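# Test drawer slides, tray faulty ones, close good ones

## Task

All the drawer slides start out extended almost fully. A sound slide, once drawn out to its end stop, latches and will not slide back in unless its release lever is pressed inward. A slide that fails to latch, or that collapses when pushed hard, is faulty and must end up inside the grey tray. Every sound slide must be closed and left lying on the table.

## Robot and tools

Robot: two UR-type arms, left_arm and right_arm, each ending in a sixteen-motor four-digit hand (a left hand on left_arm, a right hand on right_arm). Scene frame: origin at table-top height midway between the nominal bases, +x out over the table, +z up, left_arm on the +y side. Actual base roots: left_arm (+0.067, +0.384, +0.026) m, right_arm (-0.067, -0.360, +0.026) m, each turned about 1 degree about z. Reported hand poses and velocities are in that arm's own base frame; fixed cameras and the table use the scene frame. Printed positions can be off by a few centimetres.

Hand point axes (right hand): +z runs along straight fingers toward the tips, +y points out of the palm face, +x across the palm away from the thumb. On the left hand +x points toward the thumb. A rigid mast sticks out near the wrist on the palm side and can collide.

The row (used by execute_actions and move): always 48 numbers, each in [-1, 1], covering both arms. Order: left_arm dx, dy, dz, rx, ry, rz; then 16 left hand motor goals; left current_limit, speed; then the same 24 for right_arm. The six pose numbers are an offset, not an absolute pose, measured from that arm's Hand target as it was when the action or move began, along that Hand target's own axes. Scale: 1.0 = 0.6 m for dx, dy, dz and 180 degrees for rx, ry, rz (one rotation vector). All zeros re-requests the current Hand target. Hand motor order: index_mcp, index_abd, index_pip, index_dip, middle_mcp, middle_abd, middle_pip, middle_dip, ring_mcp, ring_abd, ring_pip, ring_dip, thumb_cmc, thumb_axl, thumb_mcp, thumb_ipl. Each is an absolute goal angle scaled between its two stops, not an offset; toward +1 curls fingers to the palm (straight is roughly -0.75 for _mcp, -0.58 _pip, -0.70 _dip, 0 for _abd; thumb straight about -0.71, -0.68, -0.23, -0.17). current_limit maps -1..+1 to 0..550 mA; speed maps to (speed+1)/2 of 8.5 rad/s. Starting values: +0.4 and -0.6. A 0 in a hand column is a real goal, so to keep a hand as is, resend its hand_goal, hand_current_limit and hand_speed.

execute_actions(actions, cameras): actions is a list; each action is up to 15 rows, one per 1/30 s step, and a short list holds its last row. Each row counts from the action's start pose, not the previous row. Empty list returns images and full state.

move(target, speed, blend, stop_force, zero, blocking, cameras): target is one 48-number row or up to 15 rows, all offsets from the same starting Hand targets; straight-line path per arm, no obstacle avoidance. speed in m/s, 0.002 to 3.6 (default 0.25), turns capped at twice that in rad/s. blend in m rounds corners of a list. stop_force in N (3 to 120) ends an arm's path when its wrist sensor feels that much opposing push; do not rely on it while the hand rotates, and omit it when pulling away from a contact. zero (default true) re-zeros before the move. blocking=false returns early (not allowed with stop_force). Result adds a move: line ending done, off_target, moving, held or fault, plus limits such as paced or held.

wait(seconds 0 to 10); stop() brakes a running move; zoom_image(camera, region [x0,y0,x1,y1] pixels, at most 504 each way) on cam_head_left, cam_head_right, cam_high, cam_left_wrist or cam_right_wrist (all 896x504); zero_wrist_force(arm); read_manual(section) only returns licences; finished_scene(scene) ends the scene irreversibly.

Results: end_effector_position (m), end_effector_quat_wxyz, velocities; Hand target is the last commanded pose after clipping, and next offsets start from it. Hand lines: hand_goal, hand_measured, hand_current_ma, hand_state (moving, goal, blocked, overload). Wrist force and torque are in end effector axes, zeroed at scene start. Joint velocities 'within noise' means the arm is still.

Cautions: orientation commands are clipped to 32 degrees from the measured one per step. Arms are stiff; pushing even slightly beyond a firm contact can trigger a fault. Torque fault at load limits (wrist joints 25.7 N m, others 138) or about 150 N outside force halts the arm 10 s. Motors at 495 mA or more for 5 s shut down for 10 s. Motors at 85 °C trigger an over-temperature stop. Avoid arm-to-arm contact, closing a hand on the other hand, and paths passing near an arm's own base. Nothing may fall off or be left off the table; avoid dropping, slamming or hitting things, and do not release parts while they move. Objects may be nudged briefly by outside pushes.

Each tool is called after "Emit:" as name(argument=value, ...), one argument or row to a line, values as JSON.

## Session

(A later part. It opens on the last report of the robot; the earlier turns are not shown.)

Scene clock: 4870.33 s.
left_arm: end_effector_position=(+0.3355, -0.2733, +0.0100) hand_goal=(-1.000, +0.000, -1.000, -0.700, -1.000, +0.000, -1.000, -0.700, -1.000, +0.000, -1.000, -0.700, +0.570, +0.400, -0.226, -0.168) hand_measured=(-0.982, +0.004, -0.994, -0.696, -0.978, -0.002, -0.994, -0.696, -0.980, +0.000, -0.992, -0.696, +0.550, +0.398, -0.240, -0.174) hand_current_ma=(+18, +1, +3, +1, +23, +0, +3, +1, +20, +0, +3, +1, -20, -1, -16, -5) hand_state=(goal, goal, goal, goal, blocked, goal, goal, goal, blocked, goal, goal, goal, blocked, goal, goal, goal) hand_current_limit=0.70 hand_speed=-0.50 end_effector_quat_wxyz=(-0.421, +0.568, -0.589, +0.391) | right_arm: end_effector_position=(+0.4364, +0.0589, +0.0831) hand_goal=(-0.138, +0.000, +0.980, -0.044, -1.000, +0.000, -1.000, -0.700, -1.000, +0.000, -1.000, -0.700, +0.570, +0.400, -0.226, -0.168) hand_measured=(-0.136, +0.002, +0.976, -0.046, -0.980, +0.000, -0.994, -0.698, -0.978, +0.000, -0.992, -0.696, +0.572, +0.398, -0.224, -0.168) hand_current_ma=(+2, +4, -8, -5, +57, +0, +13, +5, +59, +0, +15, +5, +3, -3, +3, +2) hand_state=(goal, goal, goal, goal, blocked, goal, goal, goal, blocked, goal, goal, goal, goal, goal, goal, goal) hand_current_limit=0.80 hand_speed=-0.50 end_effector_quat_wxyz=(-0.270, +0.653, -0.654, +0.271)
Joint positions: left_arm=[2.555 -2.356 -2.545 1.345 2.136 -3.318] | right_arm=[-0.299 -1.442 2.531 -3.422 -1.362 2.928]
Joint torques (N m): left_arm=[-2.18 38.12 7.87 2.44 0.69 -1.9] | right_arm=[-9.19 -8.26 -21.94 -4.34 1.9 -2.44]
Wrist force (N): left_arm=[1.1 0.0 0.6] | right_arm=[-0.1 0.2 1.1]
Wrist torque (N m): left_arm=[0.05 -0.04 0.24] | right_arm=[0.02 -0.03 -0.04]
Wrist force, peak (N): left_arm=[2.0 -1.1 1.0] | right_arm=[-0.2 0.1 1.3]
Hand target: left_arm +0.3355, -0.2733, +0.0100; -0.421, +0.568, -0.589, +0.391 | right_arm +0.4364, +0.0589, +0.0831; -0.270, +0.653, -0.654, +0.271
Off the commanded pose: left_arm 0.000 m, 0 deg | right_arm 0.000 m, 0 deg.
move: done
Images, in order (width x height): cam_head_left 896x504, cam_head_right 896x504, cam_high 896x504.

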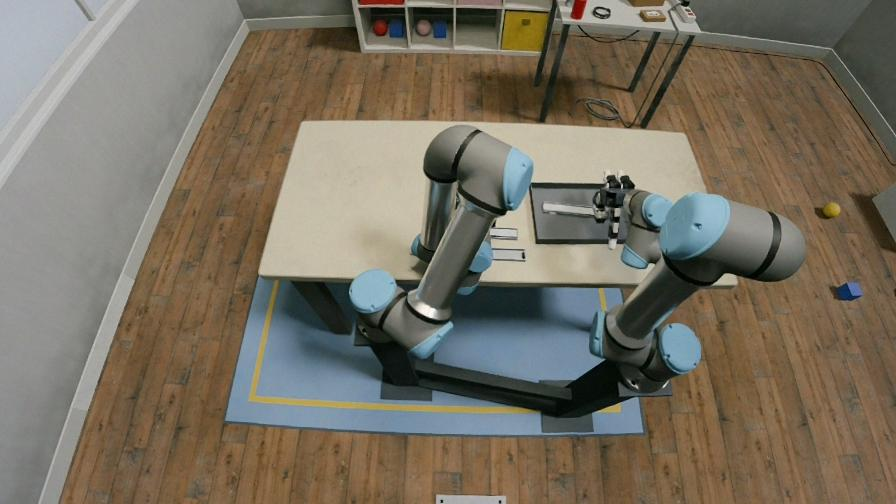

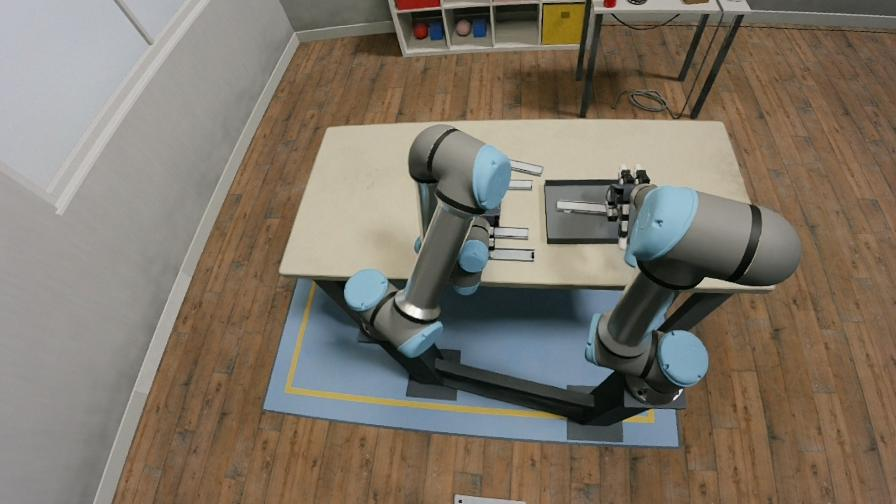

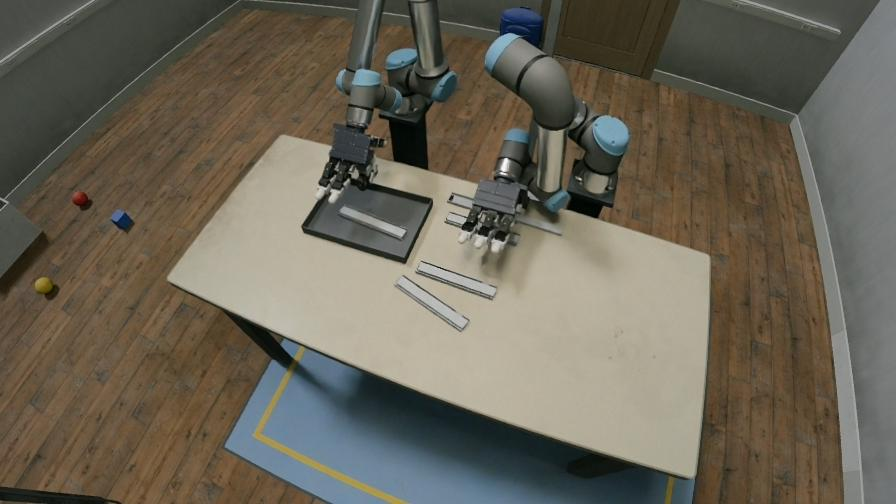

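Emit:
move(
  target=[-0.0078,-0.1408,-0.0512,0,0,0,-1,0,-1,-0.7,-1,0,-1,-0.7,-1,0,-1,-0.7,0.571,0.401,-0.226,-0.168,0.7,-0.5,0,0,0,0,0,0,-0.137,0,0.98,-0.043,-1,0,-1,-0.7,-1,0,-1,-0.7,0.571,0.401,-0.226,-0.168,0.8,-0.5],
  speed=0.12,
  cameras=["cam_head_right", "cam_head_left"],
)

Emit:
zoom_image(
  camera="cam_head_right",
  region=[400, 190, 560, 280],
)

Scene clock: 4916.20 s.
left_arm: end_effector_position=(+0.3354, -0.2733, +0.1000) hand_goal=(-1.000, +0.000, -1.000, -0.700, -1.000, +0.000, -1.000, -0.700, -1.000, +0.000, -1.000, -0.700, +0.570, +0.400, -0.226, -0.168) hand_measured=(-0.982, +0.004, -0.994, -0.696, -0.978, -0.002, -0.994, -0.696, -0.980, +0.000, -0.994, -0.696, +0.568, +0.398, -0.228, -0.170) hand_current_ma=(+18, +1, +3, +1, +22, +0, +3, +1, +19, +0, +3, +1, -1, -1, -1, -1) hand_state=(goal, goal, goal, goal, blocked, goal, goal, goal, goal, goal, goal, goal, goal, goal, goal, goal) hand_current_limit=0.70 hand_speed=-0.50 end_effector_quat_wxyz=(-0.421, +0.568, -0.589, +0.391) | right_arm: end_effector_position=(+0.4364, +0.0589, +0.0831) hand_goal=(-0.138, +0.000, +0.980, -0.044, -1.000, +0.000, -1.000, -0.700, -1.000, +0.000, -1.000, -0.700, +0.570, +0.400, -0.226, -0.168) hand_measured=(-0.136, +0.002, +0.976, -0.046, -0.980, +0.000, -0.994, -0.698, -0.978, +0.000, -0.992, -0.696, +0.572, +0.398, -0.224, -0.168) hand_current_ma=(+2, +4, -8, -5, +57, +0, +13, +5, +59, +0, +15, +5, +3, -3, +3, +2) hand_state=(goal, goal, goal, goal, blocked, goal, goal, goal, blocked, goal, goal, goal, goal, goal, goal, goal) hand_current_limit=0.80 hand_speed=-0.50 end_effector_quat_wxyz=(-0.270, +0.653, -0.654, +0.271)
Joint positions: left_arm=[2.554 -1.965 -2.585 0.994 2.136 -3.318] | right_arm=[-0.299 -1.442 2.531 -3.422 -1.362 2.928]
Joint torques (N m): left_arm=[-1.94 31.48 13.92 0.82 2.23 -1.65] | right_arm=[-10.62 -7.5 -21.48 -4.32 1.64 -2.38]
Wrist force (N): left_arm=[0.6 0.0 1.0] | right_arm=[-0.3 0.0 0.8]
Wrist torque (N m): left_arm=[0.02 0.01 0.32] | right_arm=[0.01 0.01 -0.07]
Wrist force, peak (N): left_arm=[1.1 1.3 1.4] | right_arm=[-0.1 -0.1 1.3]
Hand target: left_arm +0.3354, -0.2733, +0.1000; -0.421, +0.568, -0.589, +0.391 | right_arm +0.4364, +0.0589, +0.0831; -0.270, +0.653, -0.654, +0.271
Off the commanded pose: left_arm 0.000 m, 0 deg | right_arm 0.000 m, 0 deg.
move: done
Images, in order (width x height): cam_head_left 896x504, cam_head_right 896x504.

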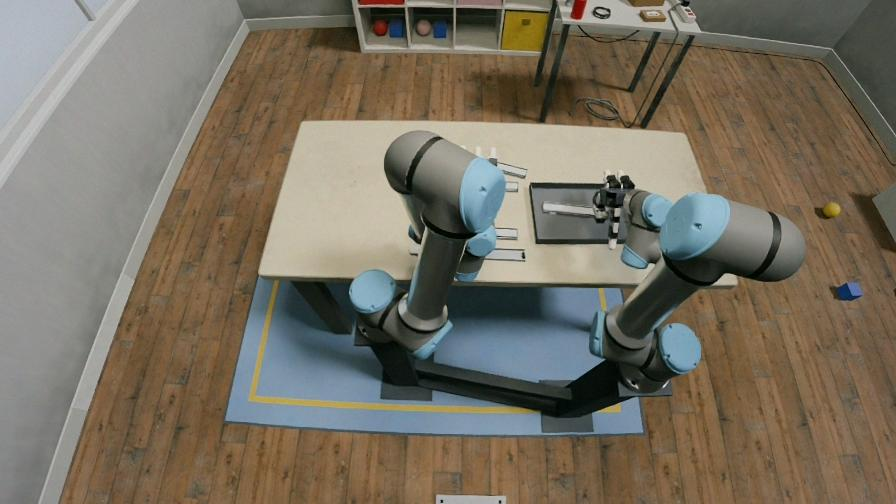

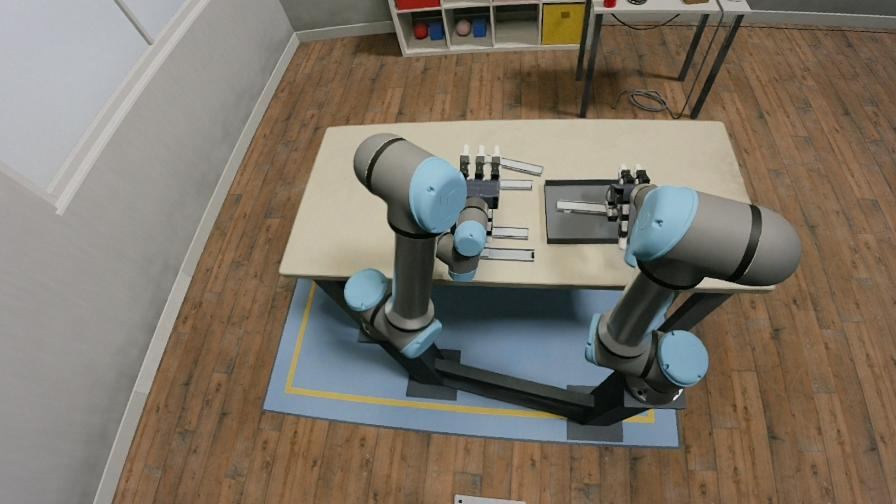

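Scaled by 3.150 from the camera's 896x504 image, which has a finer 1280x720 frame.

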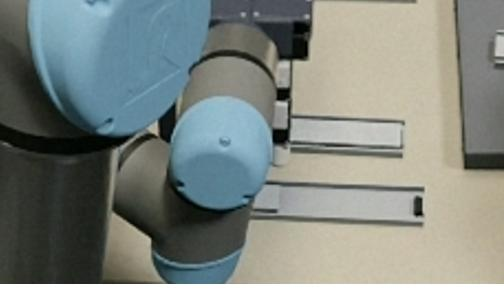

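Emit:
move(
  target=[-0.5083,0.0338,-0.2102,-0.3896,0.0144,-0.0101,-1,0,-1,-0.7,-1,0,-1,-0.7,-1,0,-1,-0.7,0.571,0.401,-0.226,-0.168,0.7,-0.5,0,0,0,0,0,0,-0.137,0,0.98,-0.043,-1,0,-1,-0.7,-1,0,-1,-0.7,0.571,0.401,-0.226,-0.168,0.8,-0.5],
  speed=0.3,
  cameras=["cam_left_wrist", "cam_head_right"],
)

Emit:
zoom_image(
  camera="cam_head_right",
  region=[400, 190, 560, 280],
)

Scene clock: 4941.93 s.
left_arm: end_effector_position=(+0.2098, +0.0299, +0.1397) hand_goal=(-1.000, +0.000, -1.000, -0.700, -1.000, +0.000, -1.000, -0.700, -1.000, +0.000, -1.000, -0.700, +0.570, +0.400, -0.226, -0.168) hand_measured=(-0.986, +0.002, -0.994, -0.696, -0.986, -0.002, -0.994, -0.696, -0.988, +0.000, -0.994, -0.696, +0.568, +0.398, -0.228, -0.170) hand_current_ma=(+10, +1, +3, +1, +11, +0, +3, +1, +9, +0, +3, +1, +0, -1, -1, -1) hand_state=(goal, goal, goal, goal, goal, goal, goal, goal, goal, goal, goal, goal, goal, goal, goal, goal) hand_current_limit=0.70 hand_speed=-0.50 end_effector_quat_wxyz=(+0.000, +0.707, -0.707, +0.000) | right_arm: end_effector_position=(+0.4364, +0.0589, +0.0831) hand_goal=(-0.138, +0.000, +0.980, -0.044, -1.000, +0.000, -1.000, -0.700, -1.000, +0.000, -1.000, -0.700, +0.570, +0.400, -0.226, -0.168) hand_measured=(-0.136, +0.002, +0.976, -0.046, -0.980, +0.000, -0.994, -0.698, -0.978, +0.000, -0.992, -0.696, +0.572, +0.398, -0.224, -0.168) hand_current_ma=(+2, +4, -8, -5, +57, +0, +13, +5, +59, +0, +15, +5, +3, -3, +3, +2) hand_state=(goal, goal, goal, goal, blocked, goal, goal, goal, blocked, goal, goal, goal, goal, goal, goal, goal) hand_current_limit=0.80 hand_speed=-0.50 end_effector_quat_wxyz=(-0.270, +0.653, -0.654, +0.271)
Joint positions: left_arm=[3.779 -1.131 -2.481 -1.101 1.571 -2.504] | right_arm=[-0.299 -1.442 2.531 -3.422 -1.362 2.928]
Joint torques (N m): left_arm=[7.25 -4.17 22.88 1.28 1.63 0.79] | right_arm=[-11.51 -5.46 -20.28 -4.15 1.76 -2.37]
Wrist force (N): left_arm=[-0.3 0.1 0.2] | right_arm=[-0.2 -0.1 0.8]
Wrist torque (N m): left_arm=[-0.01 0.06 0.07] | right_arm=[0.00 -0.01 -0.07]
Wrist force, peak (N): left_arm=[1.9 0.3 1.1] | right_arm=[-0.3 -0.1 1.3]
Hand target: left_arm +0.2097, +0.0300, +0.1397; +0.000, +0.707, -0.707, +0.000 | right_arm +0.4364, +0.0589, +0.0831; -0.270, +0.653, -0.654, +0.271
Off the commanded pose: left_arm 0.000 m, 0 deg | right_arm 0.000 m, 0 deg.
move: done
camera_calibration:
cam_left_wrist: T_world_to_cam=[[0.605797, 0.795416, -0.0179958, -0.175716], [0.55031, -0.402572, 0.731502, -0.25337], [0.574603, -0.453045, -0.681602, 0.110413], [0, 0, 0, 1]] pos_world=[0.182437, 0.0877892, 0.257436]
Images, in order (width x height): cam_head_right 896x504, cam_left_wrist 896x504.

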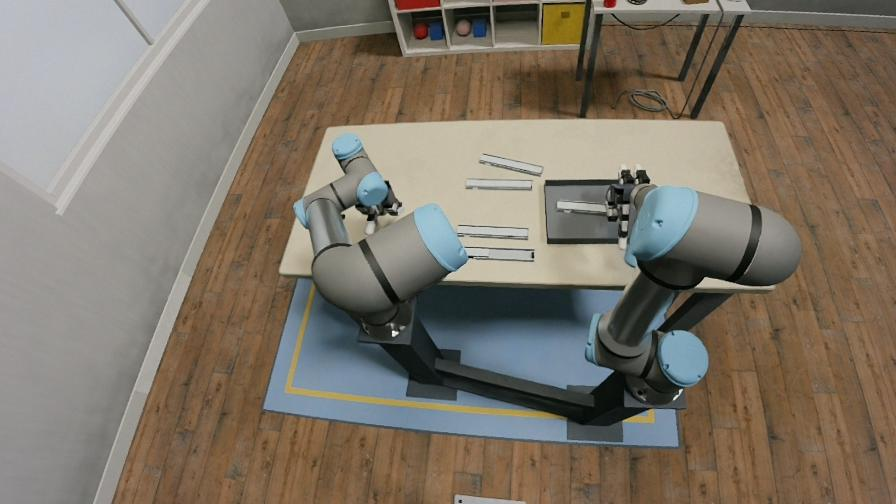

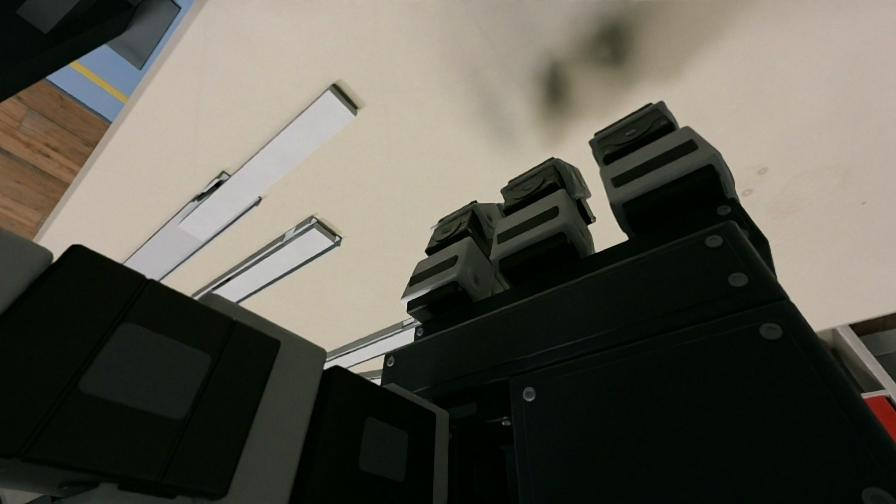

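Scaled by 3.150 from the camera's 896x504 image, which has a finer 1280x720 frame.

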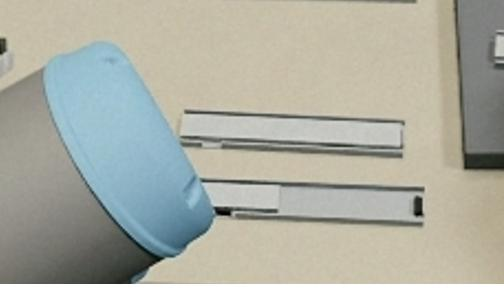

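Emit:
zoom_image(
  camera="cam_left_wrist",
  region=[120, 60, 400, 300],
)

Scaled by 1.800 from the camera's 896x504 image, which has a finer 1280x720 frame.

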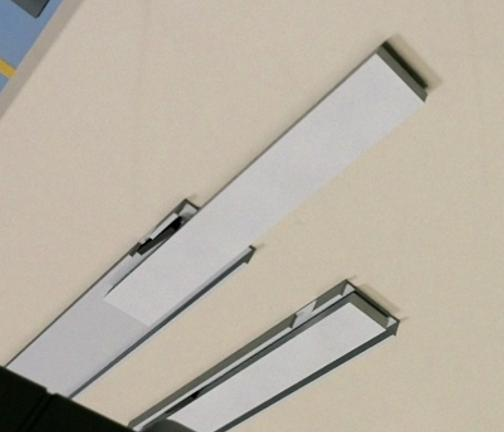

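Emit:
move(
  target=[
    [0.0167,0.0528,0,0,0,0,-0.753,0,0.98,-0.043,0.42,0,0.56,0.45,0.42,0,0.56,0.45,0.571,-0.68,-0.23,-0.17,0.7,-0.5,0,0,0,0,0,0,-0.137,0,0.98,-0.043,-1,0,-1,-0.7,-1,0,-1,-0.7,0.571,0.401,-0.226,-0.168,0.8,-0.5],
    [0.0167,0.0528,0.1,0,0,0,-0.753,0,0.98,-0.043,0.42,0,0.56,0.45,0.42,0,0.56,0.45,0.571,-0.68,-0.23,-0.17,0.7,-0.5,0,0,0,0,0,0,-0.137,0,0.98,-0.043,-1,0,-1,-0.7,-1,0,-1,-0.7,0.571,0.401,-0.226,-0.168,0.8,-0.5],
  ],
  speed=0.15,
  cameras=["cam_left_wrist"],
)

Scene clock: 4967.00 s.
left_arm: end_effector_position=(+0.1780, +0.0200, +0.0798) hand_goal=(-0.754, +0.000, +0.980, -0.044, +0.420, +0.000, +0.560, +0.450, +0.420, +0.000, +0.560, +0.450, +0.570, -0.680, -0.230, -0.170) hand_measured=(-0.754, +0.002, +0.974, -0.048, +0.400, -0.002, +0.556, +0.448, +0.402, +0.000, +0.556, +0.448, +0.568, -0.678, -0.228, -0.170) hand_current_ma=(+0, +1, -3, -1, -19, +0, -1, -1, -16, +0, -1, -1, +0, +1, +1, +0) hand_state=(goal, goal, goal, goal, goal, goal, goal, goal, goal, goal, goal, goal, goal, goal, goal, goal) hand_current_limit=0.70 hand_speed=-0.50 end_effector_quat_wxyz=(+0.000, +0.707, -0.707, +0.000) | right_arm: end_effector_position=(+0.4364, +0.0589, +0.0831) hand_goal=(-0.138, +0.000, +0.980, -0.044, -1.000, +0.000, -1.000, -0.700, -1.000, +0.000, -1.000, -0.700, +0.570, +0.400, -0.226, -0.168) hand_measured=(-0.136, +0.002, +0.976, -0.046, -0.980, +0.000, -0.994, -0.698, -0.978, +0.000, -0.992, -0.696, +0.572, +0.398, -0.224, -0.168) hand_current_ma=(+2, +4, -8, -5, +57, +0, +13, +5, +59, +0, +15, +5, +3, -3, +3, +2) hand_state=(goal, goal, goal, goal, blocked, goal, goal, goal, blocked, goal, goal, goal, goal, goal, goal, goal) hand_current_limit=0.80 hand_speed=-0.50 end_effector_quat_wxyz=(-0.270, +0.653, -0.654, +0.271)
Joint positions: left_arm=[3.826 -1.132 -2.661 -0.92 1.572 -2.458] | right_arm=[-0.299 -1.442 2.531 -3.422 -1.362 2.928]
Joint torques (N m): left_arm=[-8.08 -6.01 9.13 4.68 1.78 -1.88] | right_arm=[-9.96 -7.54 -18.21 -4.11 1.79 -2.37]
Wrist force (N): left_arm=[0.2 -0.2 0.3] | right_arm=[-0.2 0.1 0.9]
Wrist torque (N m): left_arm=[0.14 -0.01 0.08] | right_arm=[0.02 -0.01 -0.06]
Wrist force, peak (N): left_arm=[0.2 0.2 1.8] | right_arm=[-0.3 0.2 1.2]
Hand target: left_arm +0.1780, +0.0200, +0.0797; +0.000, +0.707, -0.707, +0.000 | right_arm +0.4364, +0.0589, +0.0831; -0.270, +0.653, -0.654, +0.271
Off the commanded pose: left_arm 0.000 m, 0 deg | right_arm 0.000 m, 0 deg.
move: done
camera_calibration:
cam_left_wrist: T_world_to_cam=[[0.60583, 0.795386, -0.0182086, -0.149676], [0.550565, -0.402614, 0.731287, -0.196087], [0.574324, -0.453061, -0.681827, 0.0834026], [0, 0, 0, 1]] pos_world=[0.150737, 0.0778892, 0.197537]
Images, in order (width x height): cam_left_wrist 896x504.

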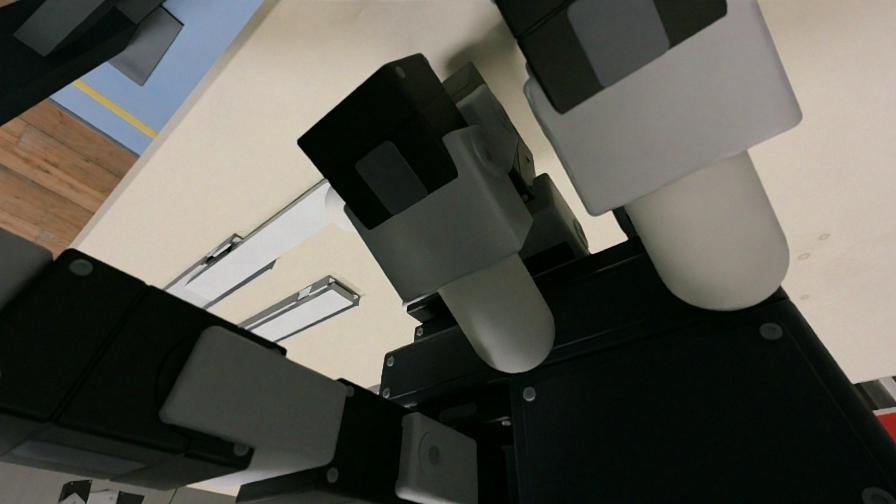

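Emit:
move(
  target=[
    [0,0,0.04,0,0,0,-0.753,0,0.98,-0.043,0.42,0,0.56,0.45,0.42,0,0.56,0.45,0.571,-0.68,-0.23,-0.17,0.7,-0.5,-0.3267,0.139,-0.0848,0,0,0,-0.137,0,0.98,-0.043,-1,0,-1,-0.7,-1,0,-1,-0.7,0.571,0.401,-0.226,-0.168,0.8,-0.5],
    [0,0,0.0838,0,0,0,-0.753,0,0.98,-0.043,0.42,0,0.56,0.45,0.42,0,0.56,0.45,0.571,-0.68,-0.23,-0.17,0.7,-0.5,-0.3383,0.2299,0.006,0,0,0,-0.137,0,0.98,-0.043,-1,0,-1,-0.7,-1,0,-1,-0.7,0.571,0.401,-0.226,-0.168,0.8,-0.5],
  ],
  speed=[0.2, 0.06],
  cameras=["cam_left_wrist", "cam_head_right", "cam_head_left"],
)

Emit:
zoom_image(
  camera="cam_head_right",
  region=[380, 190, 600, 310],
)

Scene clock: 5000.27 s.
left_arm: end_effector_position=(+0.1779, +0.0200, +0.0294) hand_goal=(-0.754, +0.000, +0.980, -0.044, +0.420, +0.000, +0.560, +0.450, +0.420, +0.000, +0.560, +0.450, +0.570, -0.680, -0.230, -0.170) hand_measured=(-0.754, +0.002, +0.974, -0.048, +0.400, -0.002, +0.556, +0.448, +0.402, +0.000, +0.556, +0.448, +0.568, -0.678, -0.228, -0.170) hand_current_ma=(+0, +1, -3, -1, -19, +0, -1, -1, -16, +0, -1, -1, +0, +1, +1, +0) hand_state=(goal, goal, goal, goal, goal, goal, goal, goal, goal, goal, goal, goal, goal, goal, goal, goal) hand_current_limit=0.70 hand_speed=-0.50 end_effector_quat_wxyz=(+0.000, +0.707, -0.707, +0.000) | right_arm: end_effector_position=(+0.3417, +0.2621, -0.0171) hand_goal=(-0.138, +0.000, +0.980, -0.044, -1.000, +0.000, -1.000, -0.700, -1.000, +0.000, -1.000, -0.700, +0.570, +0.400, -0.226, -0.168) hand_measured=(-0.138, +0.002, +0.976, -0.046, -0.980, +0.000, -0.994, -0.698, -0.978, +0.000, -0.992, -0.696, +0.572, +0.398, -0.224, -0.168) hand_current_ma=(+1, +4, -8, -4, +57, +0, +13, +5, +59, +0, +15, +5, +2, -3, +3, +2) hand_state=(goal, goal, goal, goal, blocked, goal, goal, goal, blocked, goal, goal, goal, goal, goal, goal, goal) hand_current_limit=0.80 hand_speed=-0.50 end_effector_quat_wxyz=(-0.270, +0.653, -0.654, +0.271)
Joint positions: left_arm=[3.826 -1.332 -2.748 -0.633 1.572 -2.458] | right_arm=[0.381 -1.04 2.552 -3.831 -1.838 3.418]
Joint torques (N m): left_arm=[0.79 8.06 22.75 0.42 0.01 0.79] | right_arm=[-7.75 -24.83 9.01 -2.7 0.76 -1.57]
Wrist force (N): left_arm=[-0.1 0.0 0.3] | right_arm=[-0.4 0.3 0.8]
Wrist torque (N m): left_arm=[0.16 0.04 0.03] | right_arm=[0.04 0.02 -0.07]
Wrist force, peak (N): left_arm=[0.0 -0.2 0.6] | right_arm=[1.4 -1.0 1.3]
Hand target: left_arm +0.1779, +0.0200, +0.0294; +0.000, +0.707, -0.707, +0.000 | right_arm +0.3417, +0.2620, -0.0172; -0.270, +0.653, -0.654, +0.271
Off the commanded pose: left_arm 0.000 m, 0 deg | right_arm 0.000 m, 0 deg.
move: done
camera_calibration:
cam_left_wrist: T_world_to_cam=[[0.605876, 0.795347, -0.0183503, -0.150516], [0.550612, -0.40257, 0.731275, -0.159184], [0.574231, -0.453166, -0.681835, 0.0491199], [0, 0, 0, 1]] pos_world=[0.150637, 0.0778894, 0.147137]
Images, in order (width x height): cam_head_left 896x504, cam_head_right 896x504, cam_left_wrist 896x504.

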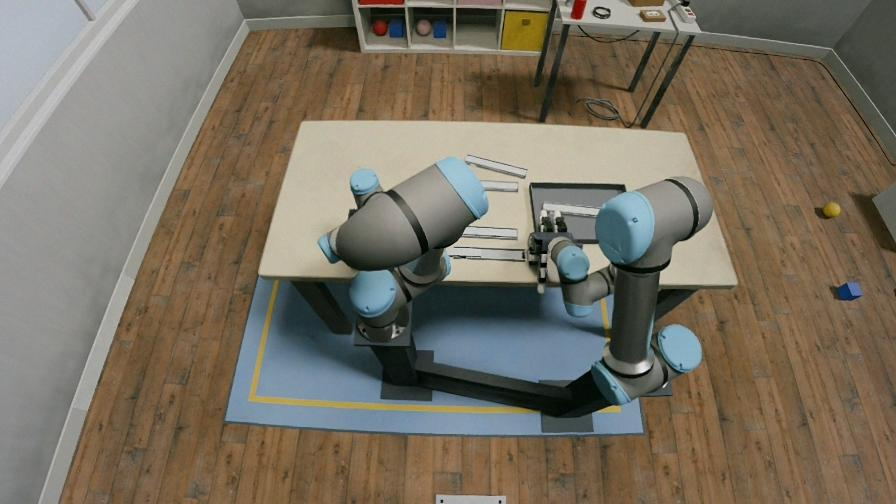

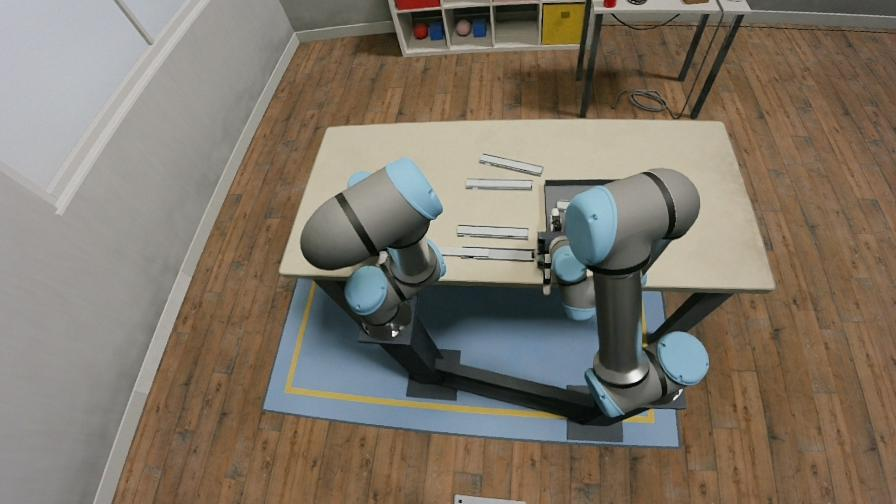

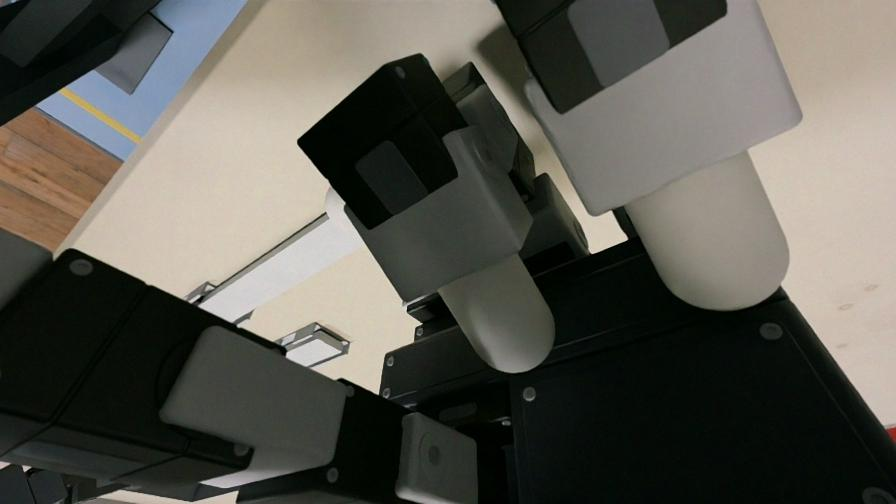

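Scaled by 2.291 from the camera's 896x504 image, which has a finer 1280x720 frame.

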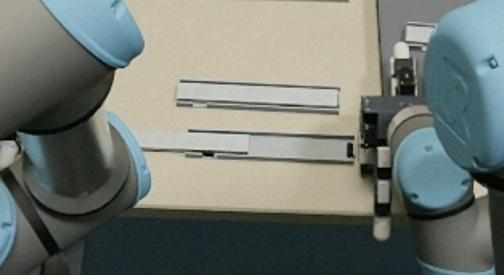

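Emit:
move(
  target=[0.0417,0,0,0,0,0,-0.753,0,0.98,-0.043,0.42,0,0.56,0.45,0.42,0,0.56,0.45,0.571,-0.68,-0.23,-0.17,0.7,-0.5,0,0,0,0,0,0,-0.137,0,0.98,-0.043,-1,0,-1,-0.7,-1,0,-1,-0.7,0.571,0.401,-0.226,-0.168,0.8,-0.5],
  speed=0.04,
  stop_force=5,
)

Emit:
move(
  target=[0.1,0,0,0,0,0,-0.753,0,0.98,-0.043,0.42,0,0.56,0.45,0.42,0,0.56,0.45,0.571,-0.68,-0.23,-0.17,0.7,-0.5,0,0,0,0,0,0,-0.137,0,0.98,-0.043,-1,0,-1,-0.7,-1,0,-1,-0.7,0.571,0.401,-0.226,-0.168,0.8,-0.5],
  speed=0.015,
  stop_force=12,
  cameras=["cam_left_wrist", "cam_head_right"],
)

Emit:
zoom_image(
  camera="cam_head_right",
  region=[380, 190, 600, 310],
)

Scene clock: 5014.53 s.
left_arm: end_effector_position=(+0.1779, -0.0050, +0.0294) hand_goal=(-0.754, +0.000, +0.980, -0.044, +0.420, +0.000, +0.560, +0.450, +0.420, +0.000, +0.560, +0.450, +0.570, -0.680, -0.230, -0.170) hand_measured=(-0.754, +0.002, +0.974, -0.048, +0.400, -0.002, +0.556, +0.448, +0.402, +0.000, +0.556, +0.448, +0.568, -0.678, -0.228, -0.170) hand_current_ma=(+0, +1, -3, -1, -19, +0, -1, -1, -16, +0, -1, -1, +0, +1, +1, +0) hand_state=(goal, goal, goal, goal, goal, goal, goal, goal, goal, goal, goal, goal, goal, goal, goal, goal) hand_current_limit=0.70 hand_speed=-0.50 end_effector_quat_wxyz=(+0.000, +0.707, -0.707, +0.000) | right_arm: end_effector_position=(+0.3417, +0.2620, -0.0172) hand_goal=(-0.138, +0.000, +0.980, -0.044, -1.000, +0.000, -1.000, -0.700, -1.000, +0.000, -1.000, -0.700, +0.570, +0.400, -0.226, -0.168) hand_measured=(-0.138, +0.002, +0.976, -0.046, -0.980, +0.000, -0.994, -0.698, -0.978, +0.000, -0.992, -0.696, +0.572, +0.398, -0.224, -0.168) hand_current_ma=(+1, +4, -8, -4, +57, +0, +13, +5, +59, +0, +15, +5, +2, -3, +3, +2) hand_state=(goal, goal, goal, goal, blocked, goal, goal, goal, blocked, goal, goal, goal, goal, goal, goal, goal) hand_current_limit=0.80 hand_speed=-0.50 end_effector_quat_wxyz=(-0.270, +0.653, -0.654, +0.271)
Joint positions: left_arm=[3.738 -1.32 -2.755 -0.638 1.571 -2.545] | right_arm=[0.381 -1.04 2.552 -3.831 -1.838 3.418]
Joint torques (N m): left_arm=[-2.13 -2.53 23.22 2.99 1.56 -1.5] | right_arm=[-11.4 -19.97 10.12 -3.24 0.95 -2.18]
Wrist force (N): left_arm=[0.0 0.0 0.3] | right_arm=[-0.1 0.3 1.3]
Wrist torque (N m): left_arm=[0.14 0.02 -0.09] | right_arm=[0.01 -0.04 -0.04]
Wrist force, peak (N): left_arm=[-0.5 -0.3 0.3] | right_arm=[-0.1 0.3 1.3]
Hand target: left_arm +0.1780, -0.0050, +0.0294; +0.000, +0.707, -0.707, +0.000 | right_arm +0.3417, +0.2620, -0.0172; -0.270, +0.653, -0.654, +0.271
Off the commanded pose: left_arm 0.000 m, 0 deg | right_arm 0.000 m, 0 deg.
move: done

Scene clock: 5017.10 s.
left_arm: end_effector_position=(+0.1780, -0.0319, +0.0294) hand_goal=(-0.754, +0.000, +0.980, -0.044, +0.420, +0.000, +0.560, +0.450, +0.420, +0.000, +0.560, +0.450, +0.570, -0.680, -0.230, -0.170) hand_measured=(-0.754, +0.046, +0.978, -0.048, +0.400, -0.002, +0.556, +0.448, +0.402, +0.000, +0.556, +0.448, +0.568, -0.678, -0.228, -0.170) hand_current_ma=(+0, +54, +0, -1, -19, +0, -1, -1, -16, +0, -1, -1, +0, +1, +1, +0) hand_state=(goal, blocked, goal, goal, goal, goal, goal, goal, goal, goal, goal, goal, goal, goal, goal, goal) hand_current_limit=0.70 hand_speed=-0.50 end_effector_quat_wxyz=(+0.000, +0.707, -0.707, +0.000) | right_arm: end_effector_position=(+0.3417, +0.2620, -0.0172) hand_goal=(-0.138, +0.000, +0.980, -0.044, -1.000, +0.000, -1.000, -0.700, -1.000, +0.000, -1.000, -0.700, +0.570, +0.400, -0.226, -0.168) hand_measured=(-0.132, +0.026, +0.976, -0.046, -0.980, +0.000, -0.994, -0.698, -0.978, +0.000, -0.992, -0.696, +0.572, +0.398, -0.224, -0.168) hand_current_ma=(+12, +61, -6, -4, +57, +0, +13, +5, +59, +0, +15, +5, +2, -3, +3, +2) hand_state=(goal, blocked, goal, goal, blocked, goal, goal, goal, blocked, goal, goal, goal, goal, goal, goal, goal) hand_current_limit=0.80 hand_speed=-0.50 end_effector_quat_wxyz=(-0.270, +0.653, -0.654, +0.271)
Joint positions: left_arm=[3.637 -1.318 -2.756 -0.639 1.571 -2.646] | right_arm=[0.381 -1.04 2.552 -3.831 -1.838 3.418]
Joint torques (N m): left_arm=[-6.69 12.02 4.05 -0.56 -1.82 -1.96] | right_arm=[-3.6 -26.13 9.88 -0.93 0.88 -2.02]
Wrist force (N): left_arm=[-5.1 -0.6 -1.4] | right_arm=[8.1 -5.0 -4.4]
Wrist torque (N m): left_arm=[0.27 -0.13 -0.46] | right_arm=[0.22 -0.23 0.21]
Wrist force, peak (N): left_arm=[-13.0 -1.1 -4.2] | right_arm=[9.6 -5.7 -4.8]
Hand target: left_arm +0.1780, -0.0319, +0.0294; +0.000, +0.707, -0.707, +0.000 (not the last commanded pose) | right_arm +0.3417, +0.2620, -0.0172; -0.270, +0.653, -0.654, +0.271
Off the commanded pose: left_arm 0.033 m, 0 deg | right_arm 0.000 m, 0 deg.
move: contact (left_arm)
camera_calibration:
cam_left_wrist: T_world_to_cam=[[0.60583, 0.795386, -0.0182086, -0.109251], [0.550565, -0.402614, 0.731287, -0.180144], [0.574324, -0.453061, -0.681827, 0.0256503], [0, 0, 0, 1]] pos_world=[0.150637, 0.0259892, 0.147237]
Images, in order (width x height): cam_head_right 896x504, cam_left_wrist 896x504.

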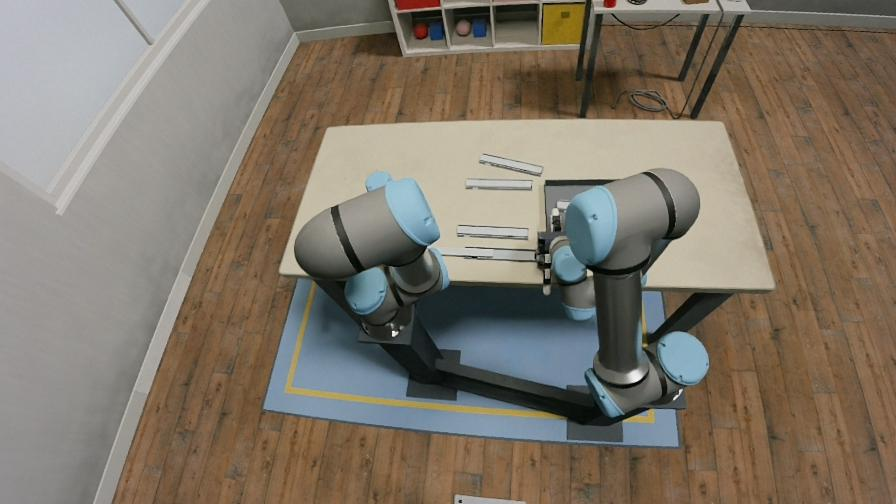

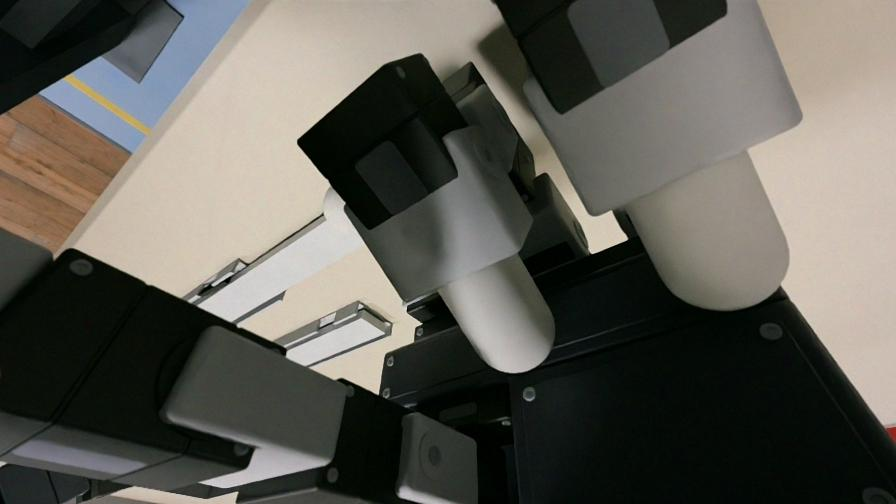

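Scaled by 2.291 from the camera's 896x504 image, which has a finer 1280x720 frame.

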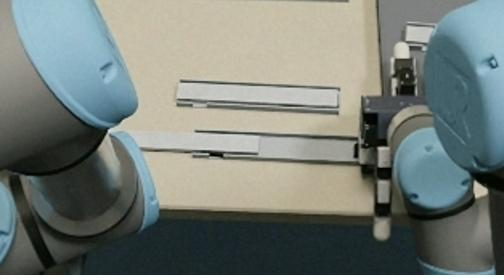

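Emit:
move(
  target=[0.08,0,0,0,0,0,-0.753,0,0.98,-0.043,0.42,0,0.56,0.45,0.42,0,0.56,0.45,0.571,-0.68,-0.23,-0.17,0.7,-0.5,0,0,0,0,0,0,-0.137,0,0.98,-0.043,-1,0,-1,-0.7,-1,0,-1,-0.7,0.571,0.401,-0.226,-0.168,0.8,-0.5],
  speed=0.013,
  stop_force=28,
  zero=false,
)

Emit:
move(
  target=[0.08,0,0,0,0,0,-0.753,0,0.98,-0.043,0.42,0,0.56,0.45,0.42,0,0.56,0.45,0.571,-0.68,-0.23,-0.17,0.7,-0.5,0,0,0,0,0,0,-0.137,0,0.98,-0.043,-1,0,-1,-0.7,-1,0,-1,-0.7,0.571,0.401,-0.226,-0.168,0.8,-0.5],
  speed=0.013,
  stop_force=43,
  zero=false,
  cameras=["cam_left_wrist", "cam_head_right"],
)

Emit:
zoom_image(
  camera="cam_head_right",
  region=[380, 190, 600, 310],
)

Scene clock: 5025.77 s.
left_arm: end_effector_position=(+0.1780, -0.0366, +0.0295) hand_goal=(-0.754, +0.000, +0.980, -0.044, +0.420, +0.000, +0.560, +0.450, +0.420, +0.000, +0.560, +0.450, +0.570, -0.680, -0.230, -0.170) hand_measured=(-0.756, +0.112, +0.984, -0.048, +0.400, -0.002, +0.556, +0.448, +0.402, +0.000, +0.556, +0.448, +0.568, -0.678, -0.228, -0.170) hand_current_ma=(+0, +227, +1, -1, -19, +0, -1, -1, -16, +0, -1, -1, +0, +1, +1, +0) hand_state=(goal, blocked, goal, goal, goal, goal, goal, goal, goal, goal, goal, goal, goal, goal, goal, goal) hand_current_limit=0.70 hand_speed=-0.50 end_effector_quat_wxyz=(+0.000, +0.707, -0.707, +0.000) | right_arm: end_effector_position=(+0.3417, +0.2620, -0.0172) hand_goal=(-0.138, +0.000, +0.980, -0.044, -1.000, +0.000, -1.000, -0.700, -1.000, +0.000, -1.000, -0.700, +0.570, +0.400, -0.226, -0.168) hand_measured=(-0.124, +0.062, +0.974, -0.046, -0.980, +0.000, -0.994, -0.698, -0.978, +0.000, -0.992, -0.696, +0.572, +0.398, -0.224, -0.168) hand_current_ma=(+37, +174, -12, -4, +57, +0, +13, +5, +59, +0, +15, +5, +2, -3, +3, +2) hand_state=(goal, blocked, goal, goal, blocked, goal, goal, goal, blocked, goal, goal, goal, goal, goal, goal, goal) hand_current_limit=0.80 hand_speed=-0.50 end_effector_quat_wxyz=(-0.270, +0.653, -0.654, +0.271)
Joint positions: left_arm=[3.619 -1.319 -2.755 -0.639 1.571 -2.665] | right_arm=[0.381 -1.04 2.552 -3.831 -1.838 3.418]
Joint torques (N m): left_arm=[-11.28 8.41 -2.26 -3.16 -4.12 -2.04] | right_arm=[15.3 -30.53 5.33 -0.2 6.01 -1.3]
Wrist force (N): left_arm=[-21.0 -1.6 -9.0] | right_arm=[21.1 -15.3 -13.4]
Wrist torque (N m): left_arm=[0.80 -0.54 -1.55] | right_arm=[0.53 -0.46 0.69]
Wrist force, peak (N): left_arm=[-28.8 -2.1 -11.7] | right_arm=[21.1 -15.4 -13.4]
Hand target: left_arm +0.1780, -0.0366, +0.0294; +0.000, +0.707, -0.707, +0.000 (not the last commanded pose) | right_arm +0.3417, +0.2620, -0.0172; -0.270, +0.653, -0.654, +0.271
Off the commanded pose: left_arm 0.043 m, 0 deg | right_arm 0.000 m, 0 deg.
move: contact (left_arm)

Scene clock: 5030.23 s.
left_arm: end_effector_position=(+0.1780, -0.0846, +0.0294) hand_goal=(-0.754, +0.000, +0.980, -0.044, +0.420, +0.000, +0.560, +0.450, +0.420, +0.000, +0.560, +0.450, +0.570, -0.680, -0.230, -0.170) hand_measured=(-0.756, +0.004, +0.980, -0.048, +0.400, -0.002, +0.556, +0.448, +0.402, +0.000, +0.556, +0.448, +0.568, -0.678, -0.228, -0.170) hand_current_ma=(+0, +1, +0, -1, -18, +0, -1, -1, -16, +0, -1, -1, +0, +1, +1, +0) hand_state=(goal, goal, goal, goal, goal, goal, goal, goal, goal, goal, goal, goal, goal, goal, goal, goal) hand_current_limit=0.70 hand_speed=-0.50 end_effector_quat_wxyz=(+0.000, +0.707, -0.707, +0.000) | right_arm: end_effector_position=(+0.3417, +0.2620, -0.0172) hand_goal=(-0.138, +0.000, +0.980, -0.044, -1.000, +0.000, -1.000, -0.700, -1.000, +0.000, -1.000, -0.700, +0.570, +0.400, -0.226, -0.168) hand_measured=(-0.132, +0.008, +0.974, -0.046, -0.980, +0.000, -0.994, -0.698, -0.980, +0.000, -0.992, -0.696, +0.572, +0.398, -0.224, -0.168) hand_current_ma=(+10, +15, -11, -4, +57, +0, +13, +5, +58, +0, +15, +5, +2, -3, +2, +2) hand_state=(goal, goal, goal, goal, blocked, goal, goal, goal, blocked, goal, goal, goal, goal, goal, goal, goal) hand_current_limit=0.80 hand_speed=-0.50 end_effector_quat_wxyz=(-0.270, +0.653, -0.654, +0.271)
Joint positions: left_arm=[3.426 -1.347 -2.739 -0.627 1.571 -2.858] | right_arm=[0.381 -1.04 2.552 -3.831 -1.838 3.418]
Joint torques (N m): left_arm=[9.38 12.87 8.51 2.06 0.09 2.39] | right_arm=[-10.79 -14.79 3.26 -4.75 -1.44 2.3]
Wrist force (N): left_arm=[0.0 -0.2 0.1] | right_arm=[0.7 0.0 0.6]
Wrist torque (N m): left_arm=[0.14 0.01 -0.01] | right_arm=[0.03 -0.04 -0.03]
Wrist force, peak (N): left_arm=[-33.9 -2.5 -15.0] | right_arm=[24.6 -17.4 -15.3]
Hand target: left_arm +0.1780, -0.0846, +0.0294; +0.000, +0.707, -0.707, +0.000 | right_arm +0.3417, +0.2620, -0.0172; -0.270, +0.653, -0.654, +0.271
Off the commanded pose: left_arm 0.000 m, 0 deg | right_arm 0.000 m, 0 deg.
move: done
camera_calibration:
cam_left_wrist: T_world_to_cam=[[0.605828, 0.795392, -0.0180122, -0.067423], [0.550429, -0.402685, 0.731349, -0.201407], [0.574456, -0.452987, -0.681765, 0.00168914], [0, 0, 0, 1]] pos_world=[0.150737, -0.0267109, 0.147236]
Images, in order (width x height): cam_head_right 896x504, cam_left_wrist 896x504.

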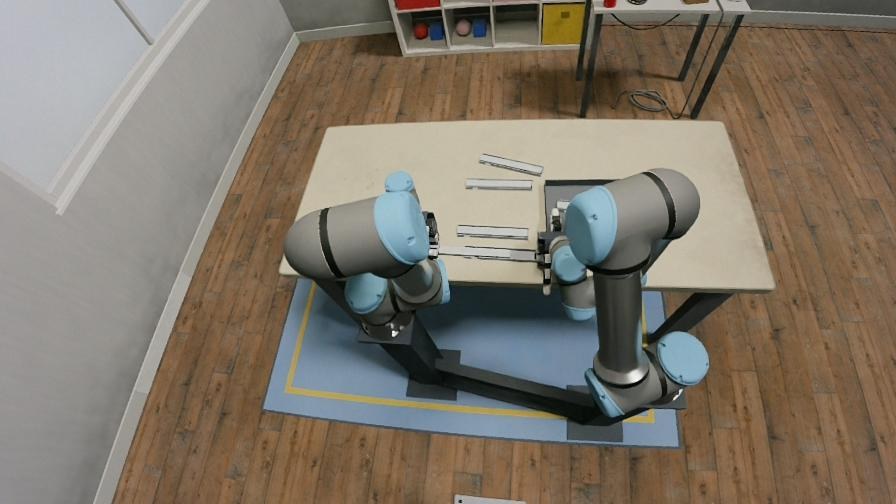

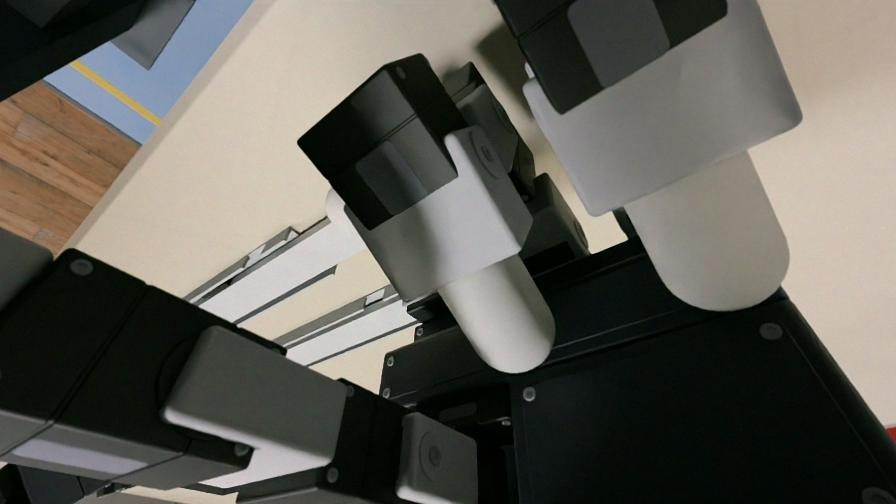

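Scaled by 2.291 from the camera's 896x504 image, which has a finer 1280x720 frame.

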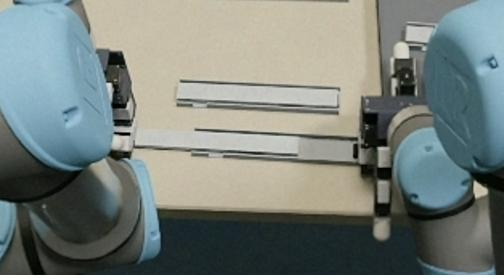

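Emit:
move(
  target=[0.1833,0,0,0,0,0,-0.753,0,0.98,-0.043,0.42,0,0.56,0.45,0.42,0,0.56,0.45,0.571,-0.68,-0.23,-0.17,0.7,-0.5,0,0,0,0,0,0,-0.137,0,0.98,-0.043,-1,0,-1,-0.7,-1,0,-1,-0.7,0.571,0.401,-0.226,-0.168,0.8,-0.5],
  speed=0.05,
  stop_force=12,
  cameras=["cam_left_wrist", "cam_head_right"],
)

Emit:
zoom_image(
  camera="cam_head_right",
  region=[380, 190, 600, 310],
)

Scene clock: 5042.40 s.
left_arm: end_effector_position=(+0.1780, -0.1665, +0.0295) hand_goal=(-0.754, +0.000, +0.980, -0.044, +0.420, +0.000, +0.560, +0.450, +0.420, +0.000, +0.560, +0.450, +0.570, -0.680, -0.230, -0.170) hand_measured=(-0.754, +0.038, +0.980, -0.048, +0.400, -0.002, +0.556, +0.448, +0.402, +0.000, +0.556, +0.448, +0.568, -0.678, -0.228, -0.170) hand_current_ma=(+0, +41, +0, -1, -18, +0, -1, -1, -16, +0, -1, -1, +0, +1, +1, +0) hand_state=(goal, blocked, goal, goal, goal, goal, goal, goal, goal, goal, goal, goal, goal, goal, goal, goal) hand_current_limit=0.70 hand_speed=-0.50 end_effector_quat_wxyz=(+0.000, +0.707, -0.707, +0.000) | right_arm: end_effector_position=(+0.3417, +0.2619, -0.0172) hand_goal=(-0.138, +0.000, +0.980, -0.044, -1.000, +0.000, -1.000, -0.700, -1.000, +0.000, -1.000, -0.700, +0.570, +0.400, -0.226, -0.168) hand_measured=(-0.132, +0.026, +0.978, -0.046, -0.980, +0.000, -0.994, -0.698, -0.980, +0.000, -0.992, -0.696, +0.572, +0.398, -0.224, -0.168) hand_current_ma=(+13, +60, -4, -4, +57, +0, +13, +5, +58, +0, +15, +5, +2, -3, +2, +2) hand_state=(goal, blocked, goal, goal, blocked, goal, goal, goal, blocked, goal, goal, goal, goal, goal, goal, goal) hand_current_limit=0.80 hand_speed=-0.50 end_effector_quat_wxyz=(-0.270, +0.653, -0.654, +0.271)
Joint positions: left_arm=[3.102 -1.453 -2.667 -0.593 1.571 -3.181] | right_arm=[0.381 -1.04 2.552 -3.831 -1.838 3.418]
Joint torques (N m): left_arm=[-6.74 2.36 22.06 -0.26 -2.32 -2.29] | right_arm=[14.67 -15.83 -0.96 0.54 -0.01 2.29]
Wrist force (N): left_arm=[-5.9 0.0 -1.0] | right_arm=[5.2 -4.0 -2.8]
Wrist torque (N m): left_arm=[0.23 -0.20 -0.32] | right_arm=[0.17 -0.05 0.26]
Wrist force, peak (N): left_arm=[-18.3 -0.4 -6.9] | right_arm=[16.3 -8.2 -6.9]
Hand target: left_arm +0.1780, -0.1665, +0.0295; +0.000, +0.707, -0.707, +0.000 (not the last commanded pose) | right_arm +0.3417, +0.2620, -0.0172; -0.270, +0.653, -0.654, +0.271
Off the commanded pose: left_arm 0.028 m, 0 deg | right_arm 0.000 m, 0 deg.
move: contact (left_arm)
camera_calibration:
cam_left_wrist: T_world_to_cam=[[0.605833, 0.795383, -0.0182353, -0.00218876], [0.550479, -0.402524, 0.731401, -0.23433], [0.574404, -0.453145, -0.681703, -0.0353708], [0, 0, 0, 1]] pos_world=[0.150637, -0.108611, 0.147237]
Images, in order (width x height): cam_head_right 896x504, cam_left_wrist 896x504.

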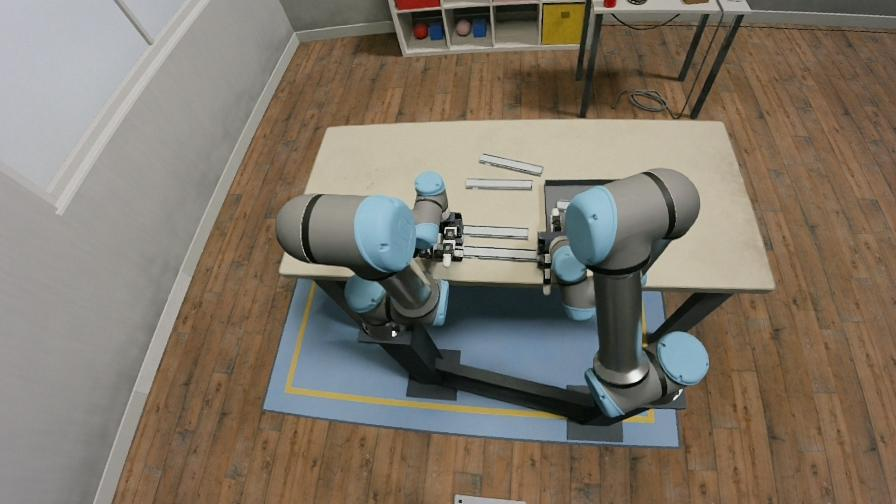

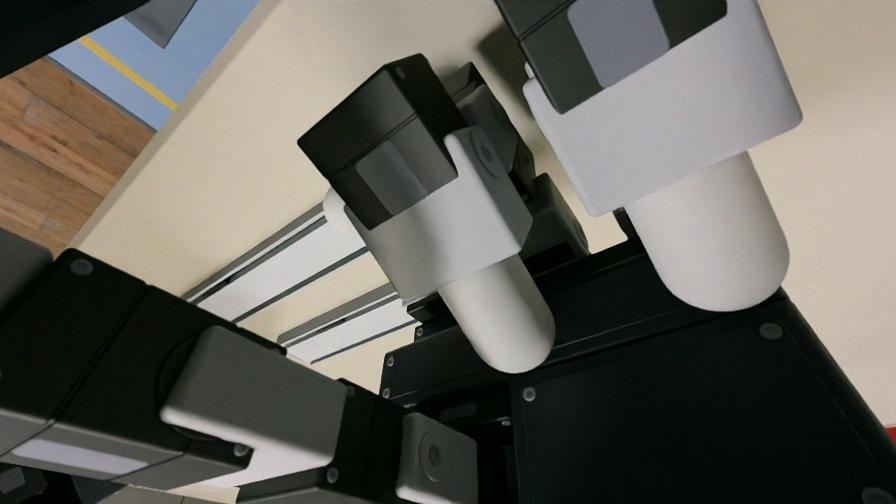

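Scaled by 2.291 from the camera's 896x504 image, which has a finer 1280x720 frame.

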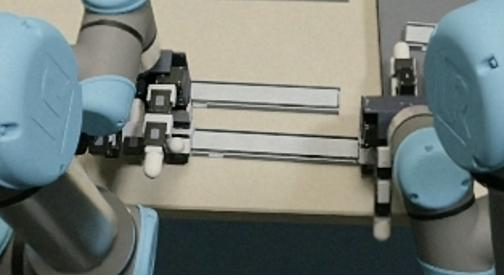

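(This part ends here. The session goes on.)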